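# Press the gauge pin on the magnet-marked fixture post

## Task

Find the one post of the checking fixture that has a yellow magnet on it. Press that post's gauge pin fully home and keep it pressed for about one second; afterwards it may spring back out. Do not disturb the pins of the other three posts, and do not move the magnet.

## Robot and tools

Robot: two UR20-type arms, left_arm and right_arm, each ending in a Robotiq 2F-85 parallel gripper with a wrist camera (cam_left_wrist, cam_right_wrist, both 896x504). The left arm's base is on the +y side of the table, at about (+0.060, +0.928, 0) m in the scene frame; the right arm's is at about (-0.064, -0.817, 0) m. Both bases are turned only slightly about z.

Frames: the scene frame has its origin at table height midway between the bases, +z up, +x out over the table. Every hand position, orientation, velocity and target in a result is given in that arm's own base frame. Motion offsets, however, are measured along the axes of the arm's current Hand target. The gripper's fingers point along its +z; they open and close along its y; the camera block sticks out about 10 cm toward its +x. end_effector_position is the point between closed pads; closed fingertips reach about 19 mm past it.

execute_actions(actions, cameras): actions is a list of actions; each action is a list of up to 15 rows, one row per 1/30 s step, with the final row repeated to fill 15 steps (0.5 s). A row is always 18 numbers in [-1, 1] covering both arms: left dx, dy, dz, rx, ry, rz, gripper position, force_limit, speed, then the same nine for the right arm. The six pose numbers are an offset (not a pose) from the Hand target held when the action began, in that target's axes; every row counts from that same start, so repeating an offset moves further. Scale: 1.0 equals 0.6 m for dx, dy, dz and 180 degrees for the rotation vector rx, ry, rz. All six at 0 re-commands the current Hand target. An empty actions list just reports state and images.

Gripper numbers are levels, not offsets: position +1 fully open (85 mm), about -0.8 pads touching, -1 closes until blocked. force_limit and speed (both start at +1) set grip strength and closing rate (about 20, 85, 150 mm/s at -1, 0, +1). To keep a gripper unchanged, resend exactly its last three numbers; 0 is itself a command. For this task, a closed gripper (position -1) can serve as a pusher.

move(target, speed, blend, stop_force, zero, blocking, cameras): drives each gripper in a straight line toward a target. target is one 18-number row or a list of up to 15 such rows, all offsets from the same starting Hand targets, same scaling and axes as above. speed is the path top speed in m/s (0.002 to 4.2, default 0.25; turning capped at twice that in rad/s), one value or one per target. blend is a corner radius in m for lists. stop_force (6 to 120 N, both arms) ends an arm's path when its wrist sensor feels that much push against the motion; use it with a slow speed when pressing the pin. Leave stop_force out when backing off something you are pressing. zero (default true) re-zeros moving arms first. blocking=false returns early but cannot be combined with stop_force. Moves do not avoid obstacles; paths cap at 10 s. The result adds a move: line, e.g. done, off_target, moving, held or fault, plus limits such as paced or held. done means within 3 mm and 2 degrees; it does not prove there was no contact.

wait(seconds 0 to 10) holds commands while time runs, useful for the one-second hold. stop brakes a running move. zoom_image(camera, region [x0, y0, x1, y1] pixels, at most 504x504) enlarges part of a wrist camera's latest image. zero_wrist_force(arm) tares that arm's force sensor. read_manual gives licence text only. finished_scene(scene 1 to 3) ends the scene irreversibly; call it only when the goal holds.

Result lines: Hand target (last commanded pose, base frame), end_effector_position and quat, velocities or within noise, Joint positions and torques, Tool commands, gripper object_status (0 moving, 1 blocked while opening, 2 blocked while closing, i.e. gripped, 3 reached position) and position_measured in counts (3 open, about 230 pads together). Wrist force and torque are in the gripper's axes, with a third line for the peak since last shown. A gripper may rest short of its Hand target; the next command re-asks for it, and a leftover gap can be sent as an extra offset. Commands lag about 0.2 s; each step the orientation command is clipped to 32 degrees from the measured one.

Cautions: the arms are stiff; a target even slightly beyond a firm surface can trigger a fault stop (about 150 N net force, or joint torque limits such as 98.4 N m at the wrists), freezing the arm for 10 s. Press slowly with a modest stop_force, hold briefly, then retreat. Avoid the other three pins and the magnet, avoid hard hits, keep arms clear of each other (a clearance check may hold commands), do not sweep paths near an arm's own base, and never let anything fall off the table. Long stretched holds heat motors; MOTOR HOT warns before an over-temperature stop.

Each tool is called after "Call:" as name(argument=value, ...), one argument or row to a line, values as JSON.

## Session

Call:
execute_actions(
  actions=[],
)

Call:
zoom_image(
  camera="cam_right_wrist",
  region=[240, 50, 600, 350],
)

Scene clock: 0.00 s.
left_arm: end_effector_position=(+0.3071, -0.4220, +0.1602) position_measured=3 object_status=3 end_effector_quat_wxyz=(+0.066, +0.956, -0.074, +0.275) | right_arm: end_effector_position=(+0.4900, -0.3027, +0.2369) position_measured=3 object_status=3 end_effector_quat_wxyz=(+0.548, -0.467, -0.511, -0.471)
Joint positions: left_arm=[-1.763 -1.739 2.857 -2.766 -1.003 1.555] | right_arm=[2.511 -2.074 -2.06 -2.212 2.389 -0.015]
Joint velocities: within noise
Joint torques (N m): no reading
Motor temperatures (°C): left_arm=[24 35 26 38 34 33] | right_arm=[28 35 35 36 33 38]
Wrist force (N): no reading
Wrist torque (N m): no reading
Wrist force, peak (N): no reading
Hand target: left_arm +0.3071, -0.4220, +0.1602; +0.066, +0.956, -0.074, +0.275 | right_arm +0.4900, -0.3027, +0.2369; +0.548, -0.467, -0.511, -0.471
Tool commands: left_gripper/position=+1.0 left_gripper/force_limit=+1.0 left_gripper/speed=+1.0 right_gripper/position=+1.0 right_gripper/force_limit=+1.0 right_gripper/speed=+1.0
camera_calibration:
cam_left_wrist: T_world_to_cam=[[-0.285835, -0.958093, 0.0188626, -0.30276], [-0.929607, 0.27245, -0.248197, 0.463413], [0.232657, -0.0884782, -0.968526, 0.172428], [0, 0, 0, 1]] pos_world=[0.304136, -0.401073, 0.28773]
cam_right_wrist: T_world_to_cam=[[0.978979, 0.0562001, -0.196068, -0.399553], [-0.174505, -0.266853, -0.947807, 0.238768], [-0.105588, 0.962097, -0.251436, 0.530477], [0, 0, 0, 1]] pos_world=[0.488832, -0.424199, 0.281347]

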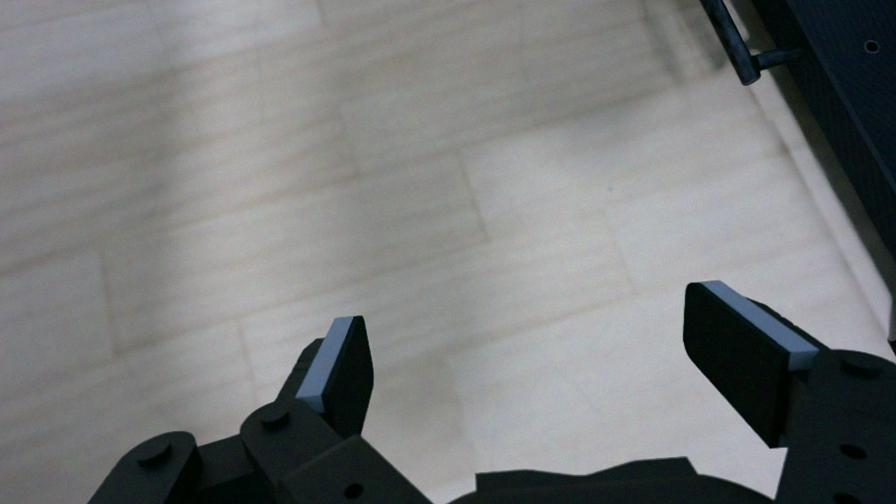

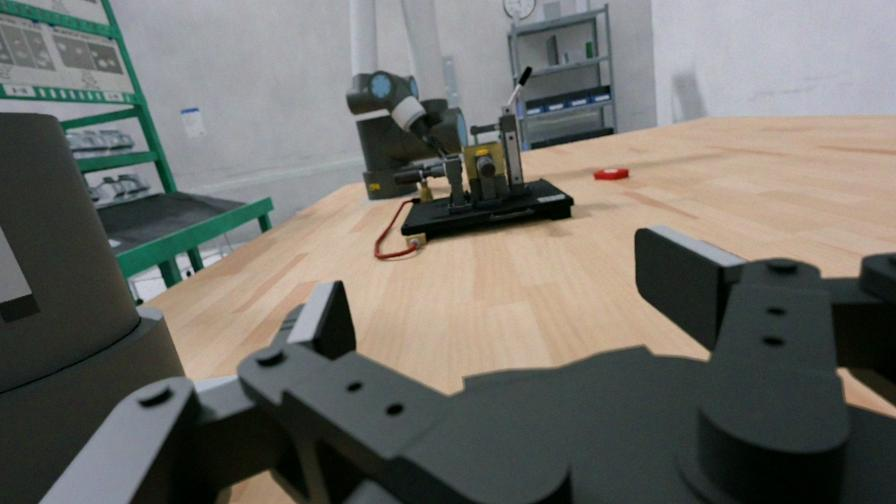

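Scaled by 1.400 from the camera's 896x504 image, which has a finer 1280x720 frame.

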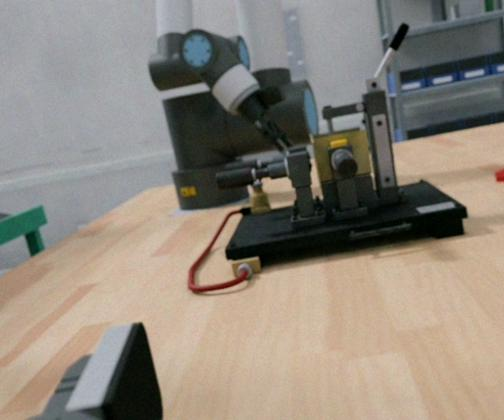

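Call:
move(
  target=[0,0,0,0,0,0,1,1,1,0.324,0.566,0.616,0,0,0,-1,0,0],
  speed=0.4,
  cameras=[],
)

Call:
move(
  target=[0,0,0,0,0,0,1,1,1,-0.172,-0.391,0.752,-0.013,-0.118,0,-1,0,0],
  speed=0.4,
  cameras=["cam_right_wrist"],
)

Call:
zoom_image(
  camera="cam_right_wrist",
  region=[300, 0, 660, 300],
)

Scene clock: 3.00 s.
left_arm: end_effector_position=(+0.3071, -0.4220, +0.1602) position_measured=3 object_status=3 end_effector_quat_wxyz=(+0.066, +0.956, -0.074, +0.275) | right_arm: end_effector_position=(+0.7893, +0.0976, +0.4365) position_measured=232 object_status=3 end_effector_quat_wxyz=(+0.548, -0.467, -0.511, -0.471)
Joint positions: left_arm=[-1.763 -1.739 2.857 -2.766 -1.003 1.555] | right_arm=[3.099 -1.946 -1.882 -2.711 2.973 -0.222]
Joint velocities: within noise
Joint torques (N m): left_arm=[4.25 -11.88 -58.7 -8.91 2.97 -1.5] | right_arm=[14.01 119.35 86.02 -7.51 3.52 -7.66]
Motor temperatures (°C): left_arm=[24 35 26 38 34 33] | right_arm=[28 35 35 36 33 38]
Wrist force (N): left_arm=[-0.1 -0.1 -0.1] | right_arm=[0.2 -0.4 1.1]
Wrist torque (N m): left_arm=[-0.02 0.02 0.00] | right_arm=[-0.14 -0.16 -0.17]
Wrist force, peak (N): left_arm=[0.1 -0.4 -0.4] | right_arm=[1.0 1.9 3.9]
Hand target: left_arm +0.3071, -0.4220, +0.1602; +0.066, +0.956, -0.074, +0.275 | right_arm +0.7893, +0.0977, +0.4365; +0.548, -0.467, -0.511, -0.471
Off the commanded pose: left_arm 0.000 m, 0 deg | right_arm 0.000 m, 0 deg.
move: done
No camera images: "cameras" was empty.

Scene clock: 5.07 s.
left_arm: end_effector_position=(+0.3071, -0.4220, +0.1602) position_measured=3 object_status=3 end_effector_quat_wxyz=(+0.066, +0.956, -0.074, +0.275) | right_arm: end_effector_position=(+0.4986, +0.5205, +0.3598) position_measured=232 object_status=3 end_effector_quat_wxyz=(-0.435, +0.556, +0.593, +0.387)
Joint positions: left_arm=[-1.763 -1.739 2.857 -2.766 -1.003 1.555] | right_arm=[3.873 -1.648 -2.229 -2.925 3.852 -0.383]
Joint velocities: within noise
Joint torques (N m): left_arm=[5.2 -13.75 -57.69 -8.49 4.11 -0.19] | right_arm=[30.47 96.19 57.8 3.51 1.71 5.75]
Motor temperatures (°C): left_arm=[24 35 26 38 34 33] | right_arm=[28 35 35 36 33 38]
Wrist force (N): left_arm=[-0.1 -0.4 0.0] | right_arm=[1.5 0.6 0.7]
Wrist torque (N m): left_arm=[-0.06 0.03 0.00] | right_arm=[0.54 -0.13 -0.11]
Wrist force, peak (N): left_arm=[-0.1 -0.5 -0.3] | right_arm=[2.9 -1.4 4.8]
Hand target: left_arm +0.3071, -0.4220, +0.1602; +0.066, +0.956, -0.074, +0.275 | right_arm +0.4986, +0.5206, +0.3598; -0.435, +0.556, +0.593, +0.387
Off the commanded pose: left_arm 0.000 m, 0 deg | right_arm 0.000 m, 0 deg.
move: done
camera_calibration:
cam_right_wrist: T_world_to_cam=[[0.986977, -0.0390351, -0.156052, -0.39906], [-0.148991, -0.587563, -0.795344, 0.675839], [-0.0606443, 0.808236, -0.585727, -0.0516851], [0, 0, 0, 1]] pos_world=[0.491423, 0.423294, 0.444977]
Images, in order (width x height): cam_right_wrist 896x504.

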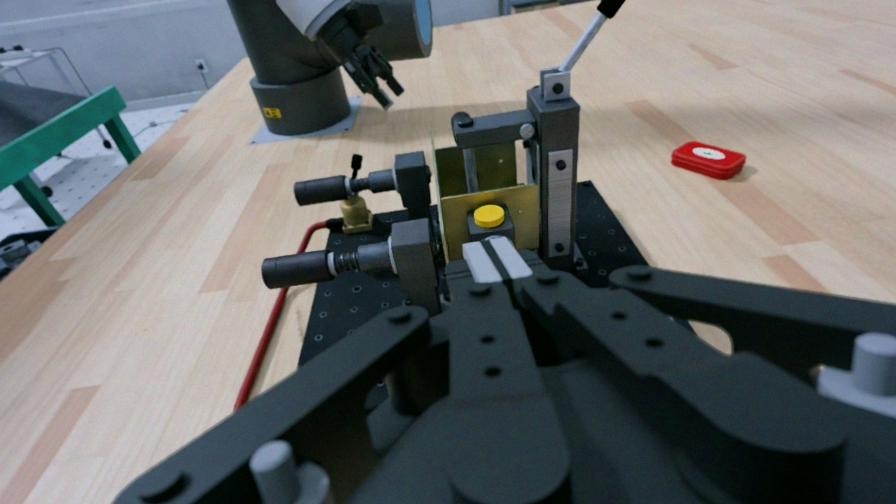

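Scaled by 1.400 from the camera's 896x504 image, which has a finer 1280x720 frame.

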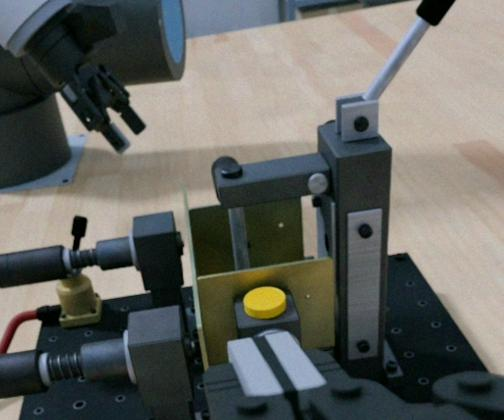

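Call:
move(
  target=[0,0,0,0,0,0,1,1,1,0.03,0.2,0,0,0,0,-1,0,0],
  cameras=["cam_right_wrist"],
)

Call:
zoom_image(
  camera="cam_right_wrist",
  region=[200, 100, 560, 400],
)

Call:
move(
  target=[0,0,0,0,0,0,1,1,1,0,-0.42,0,0,0,0,-1,0,0],
  cameras=["cam_right_wrist"],
)

Call:
zoom_image(
  camera="cam_right_wrist",
  region=[400, 100, 760, 400],
)

Scene clock: 6.67 s.
left_arm: end_effector_position=(+0.3071, -0.4220, +0.1602) position_measured=3 object_status=3 end_effector_quat_wxyz=(+0.066, +0.956, -0.074, +0.275) | right_arm: end_effector_position=(+0.6180, +0.5362, +0.3739) position_measured=232 object_status=3 end_effector_quat_wxyz=(-0.435, +0.556, +0.593, +0.387)
Joint positions: left_arm=[-1.763 -1.739 2.857 -2.766 -1.003 1.555] | right_arm=[3.767 -1.781 -2.052 -3.041 3.761 -0.473]
Joint velocities: within noise
Joint torques (N m): left_arm=[7.57 -11.45 -62.44 -7.95 3.64 -0.48] | right_arm=[-15.17 75.96 84.29 -6.92 -6.43 -8.64]
Motor temperatures (°C): left_arm=[24 35 26 38 34 33] | right_arm=[28 35 35 36 33 38]
Wrist force (N): left_arm=[0.3 0.2 0.1] | right_arm=[-0.1 1.0 0.3]
Wrist torque (N m): left_arm=[0.04 -0.05 0.00] | right_arm=[0.55 -0.07 -0.13]
Wrist force, peak (N): left_arm=[0.4 0.1 -0.4] | right_arm=[1.1 4.1 0.5]
Hand target: left_arm +0.3071, -0.4220, +0.1602; +0.066, +0.956, -0.074, +0.275 | right_arm +0.6181, +0.5363, +0.3739; -0.435, +0.556, +0.593, +0.387
Off the commanded pose: left_arm 0.000 m, 0 deg | right_arm 0.000 m, 0 deg.
move: done
camera_calibration:
cam_right_wrist: T_world_to_cam=[[0.986977, -0.0390351, -0.156052, -0.513993], [-0.148991, -0.587563, -0.795344, 0.714053], [-0.0606443, 0.808236, -0.585727, -0.0488808], [0, 0, 0, 1]] pos_world=[0.610723, 0.438994, 0.459077]
Images, in order (width x height): cam_right_wrist 896x504.

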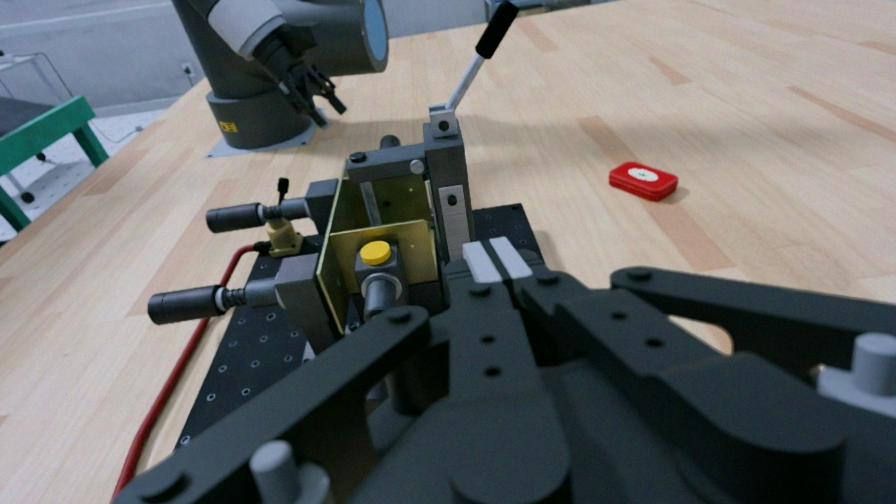

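Scaled by 1.400 from the camera's 896x504 image, which has a finer 1280x720 frame.

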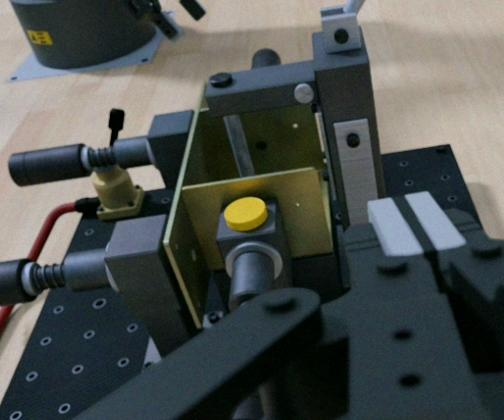

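Scene clock: 8.33 s.
left_arm: end_effector_position=(+0.3071, -0.4220, +0.1602) position_measured=3 object_status=3 end_effector_quat_wxyz=(+0.066, +0.956, -0.074, +0.275) | right_arm: end_effector_position=(+0.3671, +0.5157, +0.3801) position_measured=232 object_status=3 end_effector_quat_wxyz=(-0.435, +0.556, +0.593, +0.387)
Joint positions: left_arm=[-1.763 -1.739 2.857 -2.766 -1.003 1.555] | right_arm=[4.077 -1.447 -2.374 -2.89 4.034 -0.253]
Joint velocities: within noise
Joint torques (N m): left_arm=[9.54 -7.84 -59.56 -7.42 4.56 -0.83] | right_arm=[24.7 56.74 60.97 4.89 3.45 5.26]
Motor temperatures (°C): left_arm=[24 35 26 38 34 33] | right_arm=[28 35 35 36 33 38]
Wrist force (N): left_arm=[-0.2 0.0 -0.3] | right_arm=[0.6 -0.3 1.2]
Wrist torque (N m): left_arm=[0.02 0.04 0.00] | right_arm=[0.34 -0.06 -0.10]
Wrist force, peak (N): left_arm=[0.1 0.2 -0.3] | right_arm=[0.2 3.9 0.6]
Hand target: left_arm +0.3071, -0.4220, +0.1602; +0.066, +0.956, -0.074, +0.275 | right_arm +0.3670, +0.5157, +0.3801; -0.435, +0.556, +0.593, +0.387
Off the commanded pose: left_arm 0.000 m, 0 deg | right_arm 0.000 m, 0 deg.
move: done
camera_calibration:
cam_right_wrist: T_world_to_cam=[[0.986992, -0.0389758, -0.155975, -0.266275], [-0.148893, -0.587569, -0.795358, 0.669451], [-0.0606461, 0.808235, -0.585729, -0.0439526], [0, 0, 0, 1]] pos_world=[0.359823, 0.418494, 0.465177]
Images, in order (width x height): cam_right_wrist 896x504.

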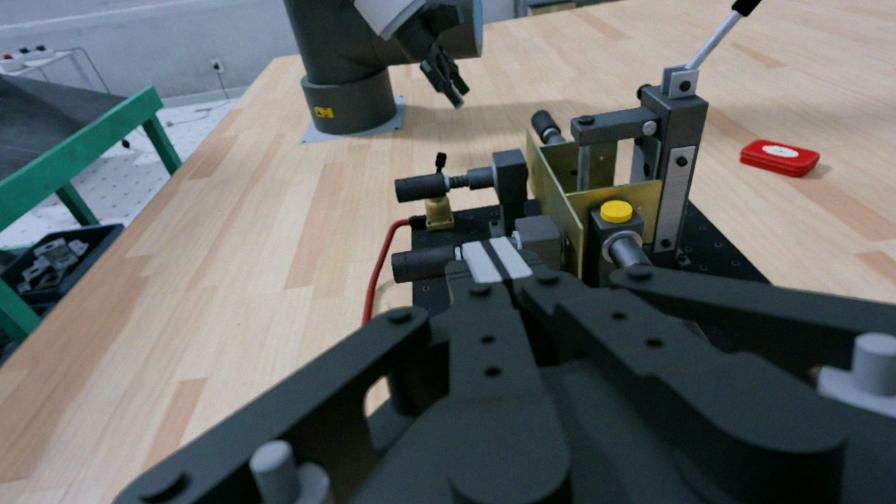

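Scaled by 1.400 from the camera's 896x504 image, which has a finer 1280x720 frame.

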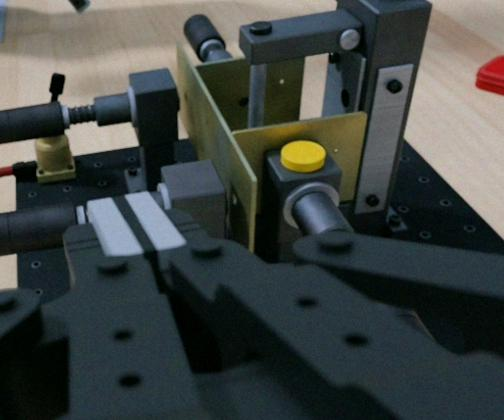

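Call:
move(
  target=[0,0,0,0,0,0,1,1,1,-0.306,0.258,0.205,-0.013,-0.118,-0.001,-1,0,0],
  cameras=["cam_right_wrist"],
)

Call:
zoom_image(
  camera="cam_right_wrist",
  region=[250, 0, 700, 400],
)

Scene clock: 10.93 s.
left_arm: end_effector_position=(+0.3071, -0.4220, +0.1602) position_measured=3 object_status=3 end_effector_quat_wxyz=(+0.066, +0.956, -0.074, +0.275) | right_arm: end_effector_position=(+0.5113, +0.5847, +0.1630) position_measured=232 object_status=3 end_effector_quat_wxyz=(-0.306, +0.626, +0.656, +0.290)
Joint positions: left_arm=[-1.763 -1.739 2.857 -2.766 -1.003 1.555] | right_arm=[4.031 -1.871 -2.178 -3.081 4.177 -0.521]
Joint velocities: within noise
Joint torques (N m): left_arm=[8.6 -8.75 -62.8 -6.18 4.82 -0.46] | right_arm=[-18.55 95.45 67.62 -7.51 3.29 -7.1]
Motor temperatures (°C): left_arm=[24 35 26 38 34 33] | right_arm=[28 35 35 36 33 38]
Wrist force (N): left_arm=[0.1 0.1 0.1] | right_arm=[-1.5 0.7 0.7]
Wrist torque (N m): left_arm=[0.03 -0.01 0.00] | right_arm=[0.82 0.49 -0.17]
Wrist force, peak (N): left_arm=[-0.3 0.0 -0.4] | right_arm=[-2.5 2.3 2.6]
Hand target: left_arm +0.3071, -0.4220, +0.1602; +0.066, +0.956, -0.074, +0.275 | right_arm +0.5114, +0.5848, +0.1629; -0.306, +0.626, +0.656, +0.290
Off the commanded pose: left_arm 0.000 m, 0 deg | right_arm 0.000 m, 0 deg.
move: done
camera_calibration:
cam_right_wrist: T_world_to_cam=[[0.990386, -0.111888, -0.0813416, -0.411037], [-0.138124, -0.832032, -0.537257, 0.654217], [-0.00756611, 0.543327, -0.839487, -0.0489335], [0, 0, 0, 1]] pos_world=[0.497078, 0.524926, 0.276969]
Images, in order (width x height): cam_right_wrist 896x504.

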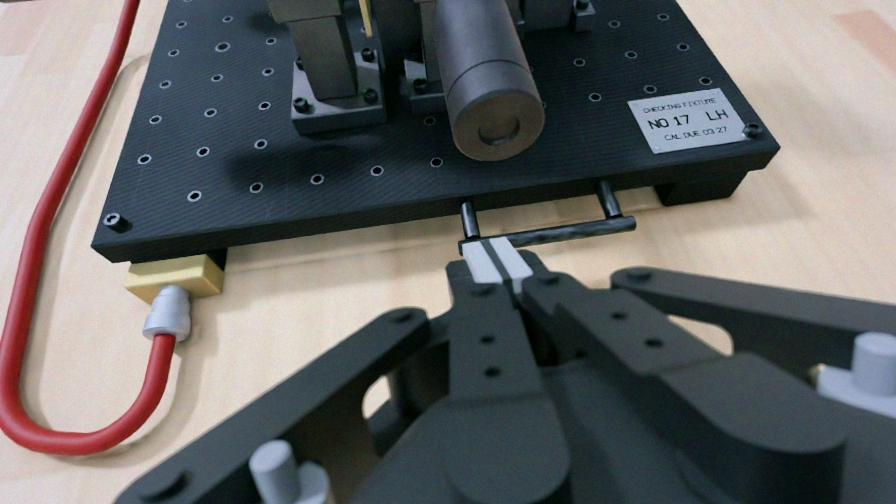

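Scaled by 1.120 from the camera's 896x504 image, which has a finer 1280x720 frame.

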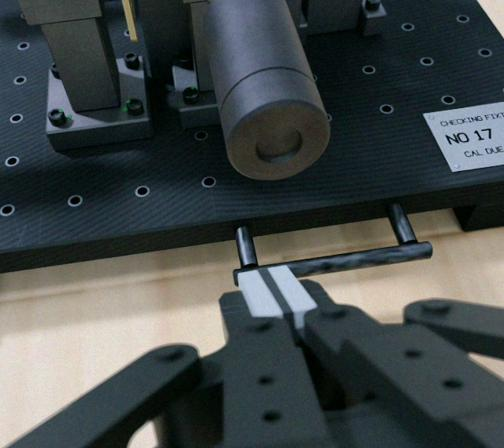

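Call:
move(
  target=[0,0,0,0,0,0,1,1,1,0.0293,0.0233,0.0348,0,0,0,-1,0,0],
  speed=0.1,
  cameras=[],
)

Call:
move(
  target=[0,0,0,0,0,0,1,1,1,0.0257,-0.0008,0.0306,0,0,0,-1,0,0],
  speed=0.025,
  stop_force=40,
  cameras=["cam_right_wrist"],
)

Scene clock: 12.27 s.
left_arm: end_effector_position=(+0.3071, -0.4220, +0.1602) position_measured=3 object_status=3 end_effector_quat_wxyz=(+0.066, +0.956, -0.074, +0.275) | right_arm: end_effector_position=(+0.5240, +0.6125, +0.1628) position_measured=232 object_status=3 end_effector_quat_wxyz=(-0.306, +0.626, +0.656, +0.290)
Joint positions: left_arm=[-1.763 -1.739 2.857 -2.766 -1.003 1.555] | right_arm=[4.044 -1.894 -2.141 -3.09 4.185 -0.51]
Joint velocities: within noise
Joint torques (N m): left_arm=[9.63 -6.73 -63.06 -7.16 4.12 -0.82] | right_arm=[22.52 96.97 69.75 -8.02 3.57 6.02]
Motor temperatures (°C): left_arm=[24 35 26 38 34 33] | right_arm=[28 35 35 36 33 38]
Wrist force (N): left_arm=[0.0 0.0 -0.2] | right_arm=[-1.3 -0.1 1.3]
Wrist torque (N m): left_arm=[0.01 0.00 0.00] | right_arm=[0.70 0.47 -0.13]
Wrist force, peak (N): left_arm=[0.5 0.1 -0.3] | right_arm=[-1.4 0.6 1.6]
Hand target: left_arm +0.3071, -0.4220, +0.1602; +0.066, +0.956, -0.074, +0.275 | right_arm +0.5241, +0.6127, +0.1628; -0.306, +0.626, +0.656, +0.290
Off the commanded pose: left_arm 0.000 m, 0 deg | right_arm 0.000 m, 0 deg.
move: done
No camera images: "cameras" was empty.

Scene clock: 14.20 s.
left_arm: end_effector_position=(+0.3071, -0.4220, +0.1602) position_measured=3 object_status=3 end_effector_quat_wxyz=(+0.066, +0.956, -0.074, +0.275) | right_arm: end_effector_position=(+0.5224, +0.6366, +0.1628) position_measured=232 object_status=3 end_effector_quat_wxyz=(-0.306, +0.626, +0.656, +0.290)
Joint positions: left_arm=[-1.763 -1.739 2.857 -2.766 -1.003 1.555] | right_arm=[4.07 -1.903 -2.124 -3.087 4.203 -0.488]
Joint velocities: within noise
Joint torques (N m): left_arm=[9.16 -6.36 -63.75 -7.62 4.34 -0.91] | right_arm=[24.8 99.82 71.67 2.98 1.33 5.79]
Motor temperatures (°C): left_arm=[24 35 26 38 34 33] | right_arm=[28 35 35 36 33 38]
Wrist force (N): left_arm=[0.0 -0.1 0.0] | right_arm=[-7.7 1.0 -5.0]
Wrist torque (N m): left_arm=[-0.01 0.01 0.00] | right_arm=[0.63 0.37 -0.08]
Wrist force, peak (N): left_arm=[0.2 -0.1 -0.5] | right_arm=[-8.3 1.3 -4.4]
Hand target: left_arm +0.3071, -0.4220, +0.1602; +0.066, +0.956, -0.074, +0.275 | right_arm +0.5224, +0.6366, +0.1628; -0.306, +0.626, +0.656, +0.290
Off the commanded pose: left_arm 0.000 m, 0 deg | right_arm 0.000 m, 0 deg.
move: done
camera_calibration:
cam_right_wrist: T_world_to_cam=[[0.990387, -0.111896, -0.0813244, -0.416229], [-0.13812, -0.832106, -0.537143, 0.698918], [-0.00756665, 0.543211, -0.839562, -0.0771822], [0, 0, 0, 1]] pos_world=[0.508178, 0.576926, 0.27677]
Images, in order (width x height): cam_right_wrist 896x504.

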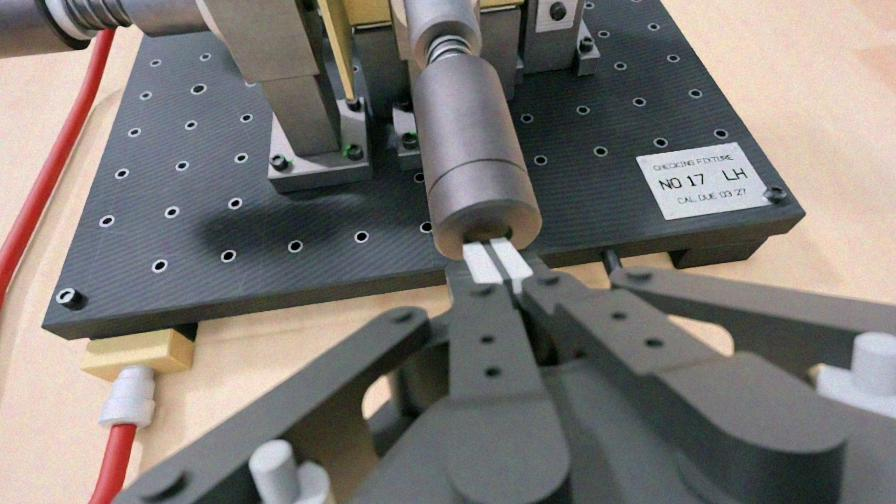

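Call:
move(
  target=[0,0,0,0,0,0,1,1,1,0.0214,-0.0007,0.0255,0,0,0,-1,0,0],
  speed=0.005,
  stop_force=40,
  cameras=[],
)

Call:
wait(
  seconds=1.3,
  cameras=["cam_right_wrist"],
)

Scene clock: 18.30 s.
left_arm: end_effector_position=(+0.3071, -0.4220, +0.1602) position_measured=3 object_status=3 end_effector_quat_wxyz=(+0.066, +0.956, -0.074, +0.275) | right_arm: end_effector_position=(+0.5215, +0.6504, +0.1627) position_measured=232 object_status=3 end_effector_quat_wxyz=(-0.306, +0.626, +0.656, +0.290)
Joint positions: left_arm=[-1.763 -1.739 2.857 -2.766 -1.003 1.555] | right_arm=[4.084 -1.908 -2.114 -3.086 4.212 -0.476]
Joint velocities: within noise
Joint torques (N m): left_arm=[10.25 -1.82 -68.95 -7.78 4.61 -1.01] | right_arm=[12.54 128.44 75.51 9.65 -10.91 -7.87]
Motor temperatures (°C): left_arm=[24 35 26 38 34 33] | right_arm=[28 35 35 36 33 38]
Wrist force (N): left_arm=[-0.1 -0.4 -0.2] | right_arm=[-24.2 3.3 -42.4]
Wrist torque (N m): left_arm=[-0.06 0.02 0.01] | right_arm=[0.51 0.41 0.00]
Wrist force, peak (N): left_arm=[-0.2 0.3 -0.5] | right_arm=[-29.8 3.3 -55.3]
Hand target: left_arm +0.3071, -0.4220, +0.1602; +0.066, +0.956, -0.074, +0.275 | right_arm +0.5215, +0.6504, +0.1627; -0.306, +0.626, +0.656, +0.290 (not the last commanded pose)
Off the commanded pose: left_arm 0.000 m, 0 deg | right_arm 0.006 m, 0 deg.
move: contact (right_arm)
No camera images: "cameras" was empty.

Scene clock: 19.60 s.
left_arm: end_effector_position=(+0.3071, -0.4220, +0.1602) position_measured=3 object_status=3 end_effector_quat_wxyz=(+0.066, +0.956, -0.074, +0.275) | right_arm: end_effector_position=(+0.5215, +0.6504, +0.1627) position_measured=232 object_status=3 end_effector_quat_wxyz=(-0.306, +0.626, +0.656, +0.290)
Joint positions: left_arm=[-1.763 -1.739 2.857 -2.766 -1.003 1.555] | right_arm=[4.084 -1.908 -2.114 -3.086 4.212 -0.476]
Joint velocities: within noise
Joint torques (N m): left_arm=[11.89 -5.16 -67.84 -8.08 3.77 -0.34] | right_arm=[14.5 134.69 73.82 11.02 -8.8 -7.71]
Motor temperatures (°C): left_arm=[24 35 26 38 34 33] | right_arm=[28 35 35 36 33 38]
Wrist force (N): left_arm=[0.1 -0.1 -0.2] | right_arm=[-23.5 2.9 -40.3]
Wrist torque (N m): left_arm=[-0.01 -0.01 0.00] | right_arm=[0.50 0.41 -0.01]
Wrist force, peak (N): left_arm=[-0.2 -0.3 -0.2] | right_arm=[-23.7 3.3 -42.3]
Hand target: left_arm +0.3071, -0.4220, +0.1602; +0.066, +0.956, -0.074, +0.275 | right_arm +0.5215, +0.6504, +0.1627; -0.306, +0.626, +0.656, +0.290 (not the last commanded pose)
Tool commands: left_gripper/position=+1.0 left_gripper/force_limit=+1.0 left_gripper/speed=+1.0 right_gripper/position=-1.0 right_gripper/force_limit=+0.0 right_gripper/speed=+0.0
Off the commanded pose: left_arm 0.000 m, 0 deg | right_arm 0.006 m, 0 deg.
wait: 1.30 s; at rest by 0.17 s
camera_calibration:
cam_right_wrist: T_world_to_cam=[[0.990372, -0.111996, -0.0813654, -0.413734], [-0.138225, -0.832167, -0.537021, 0.710195], [-0.00756518, 0.543098, -0.839635, -0.0846277], [0, 0, 0, 1]] pos_world=[0.507277, 0.590625, 0.27667]
Images, in order (width x height): cam_right_wrist 896x504.

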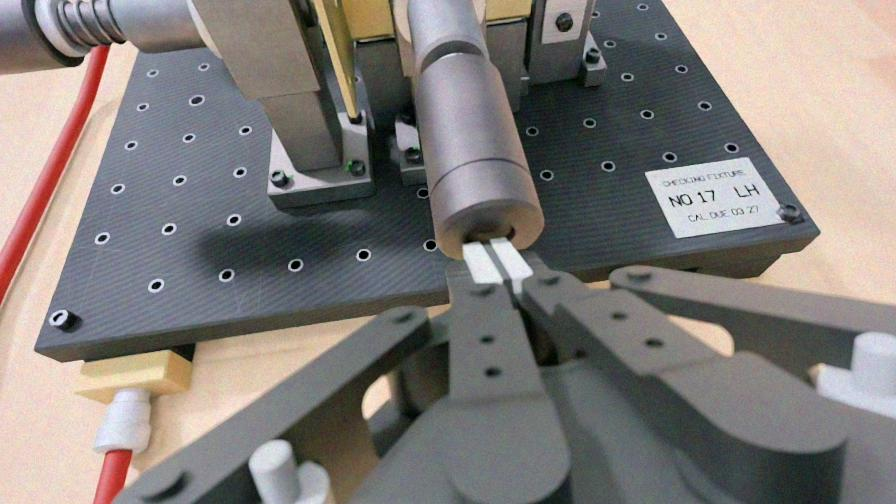

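Call:
move(
  target=[0,0,0,0,0,0,1,1,1,-0.05,0,-0.06,0,0,0,-1,0,0],
  speed=0.1,
  cameras=[],
)

Call:
finished_scene(
  scene=3,
)

Scene clock: 20.73 s.
left_arm: end_effector_position=(+0.3071, -0.4220, +0.1602) position_measured=3 object_status=3 end_effector_quat_wxyz=(+0.066, +0.956, -0.074, +0.275) | right_arm: end_effector_position=(+0.5237, +0.6037, +0.1630) position_measured=232 object_status=3 end_effector_quat_wxyz=(-0.306, +0.626, +0.656, +0.290)
Joint positions: left_arm=[-1.763 -1.739 2.857 -2.766 -1.003 1.555] | right_arm=[4.035 -1.89 -2.148 -3.091 4.18 -0.518]
Joint velocities: within noise
Joint torques (N m): left_arm=[13.45 -2.45 -67.91 -7.64 4.43 0] | right_arm=[-25.35 140.42 42.25 -7.68 -5.94 -5.99]
Motor temperatures (°C): left_arm=[24 35 26 38 34 33] | right_arm=[28 35 35 36 33 38]
Wrist force (N): left_arm=[-0.2 0.0 -0.1] | right_arm=[-1.9 -0.4 1.0]
Wrist torque (N m): left_arm=[0.02 0.04 0.00] | right_arm=[0.64 0.58 -0.13]
Wrist force, peak (N): left_arm=[0.2 -0.1 -0.4] | right_arm=[-23.6 3.0 -40.1]
Hand target: left_arm +0.3071, -0.4220, +0.1602; +0.066, +0.956, -0.074, +0.275 | right_arm +0.5237, +0.6036, +0.1630; -0.306, +0.626, +0.656, +0.290
Off the commanded pose: left_arm 0.000 m, 0 deg | right_arm 0.000 m, 0 deg.
move: done
No camera images: "cameras" was empty.

The scene is finished: the task was done.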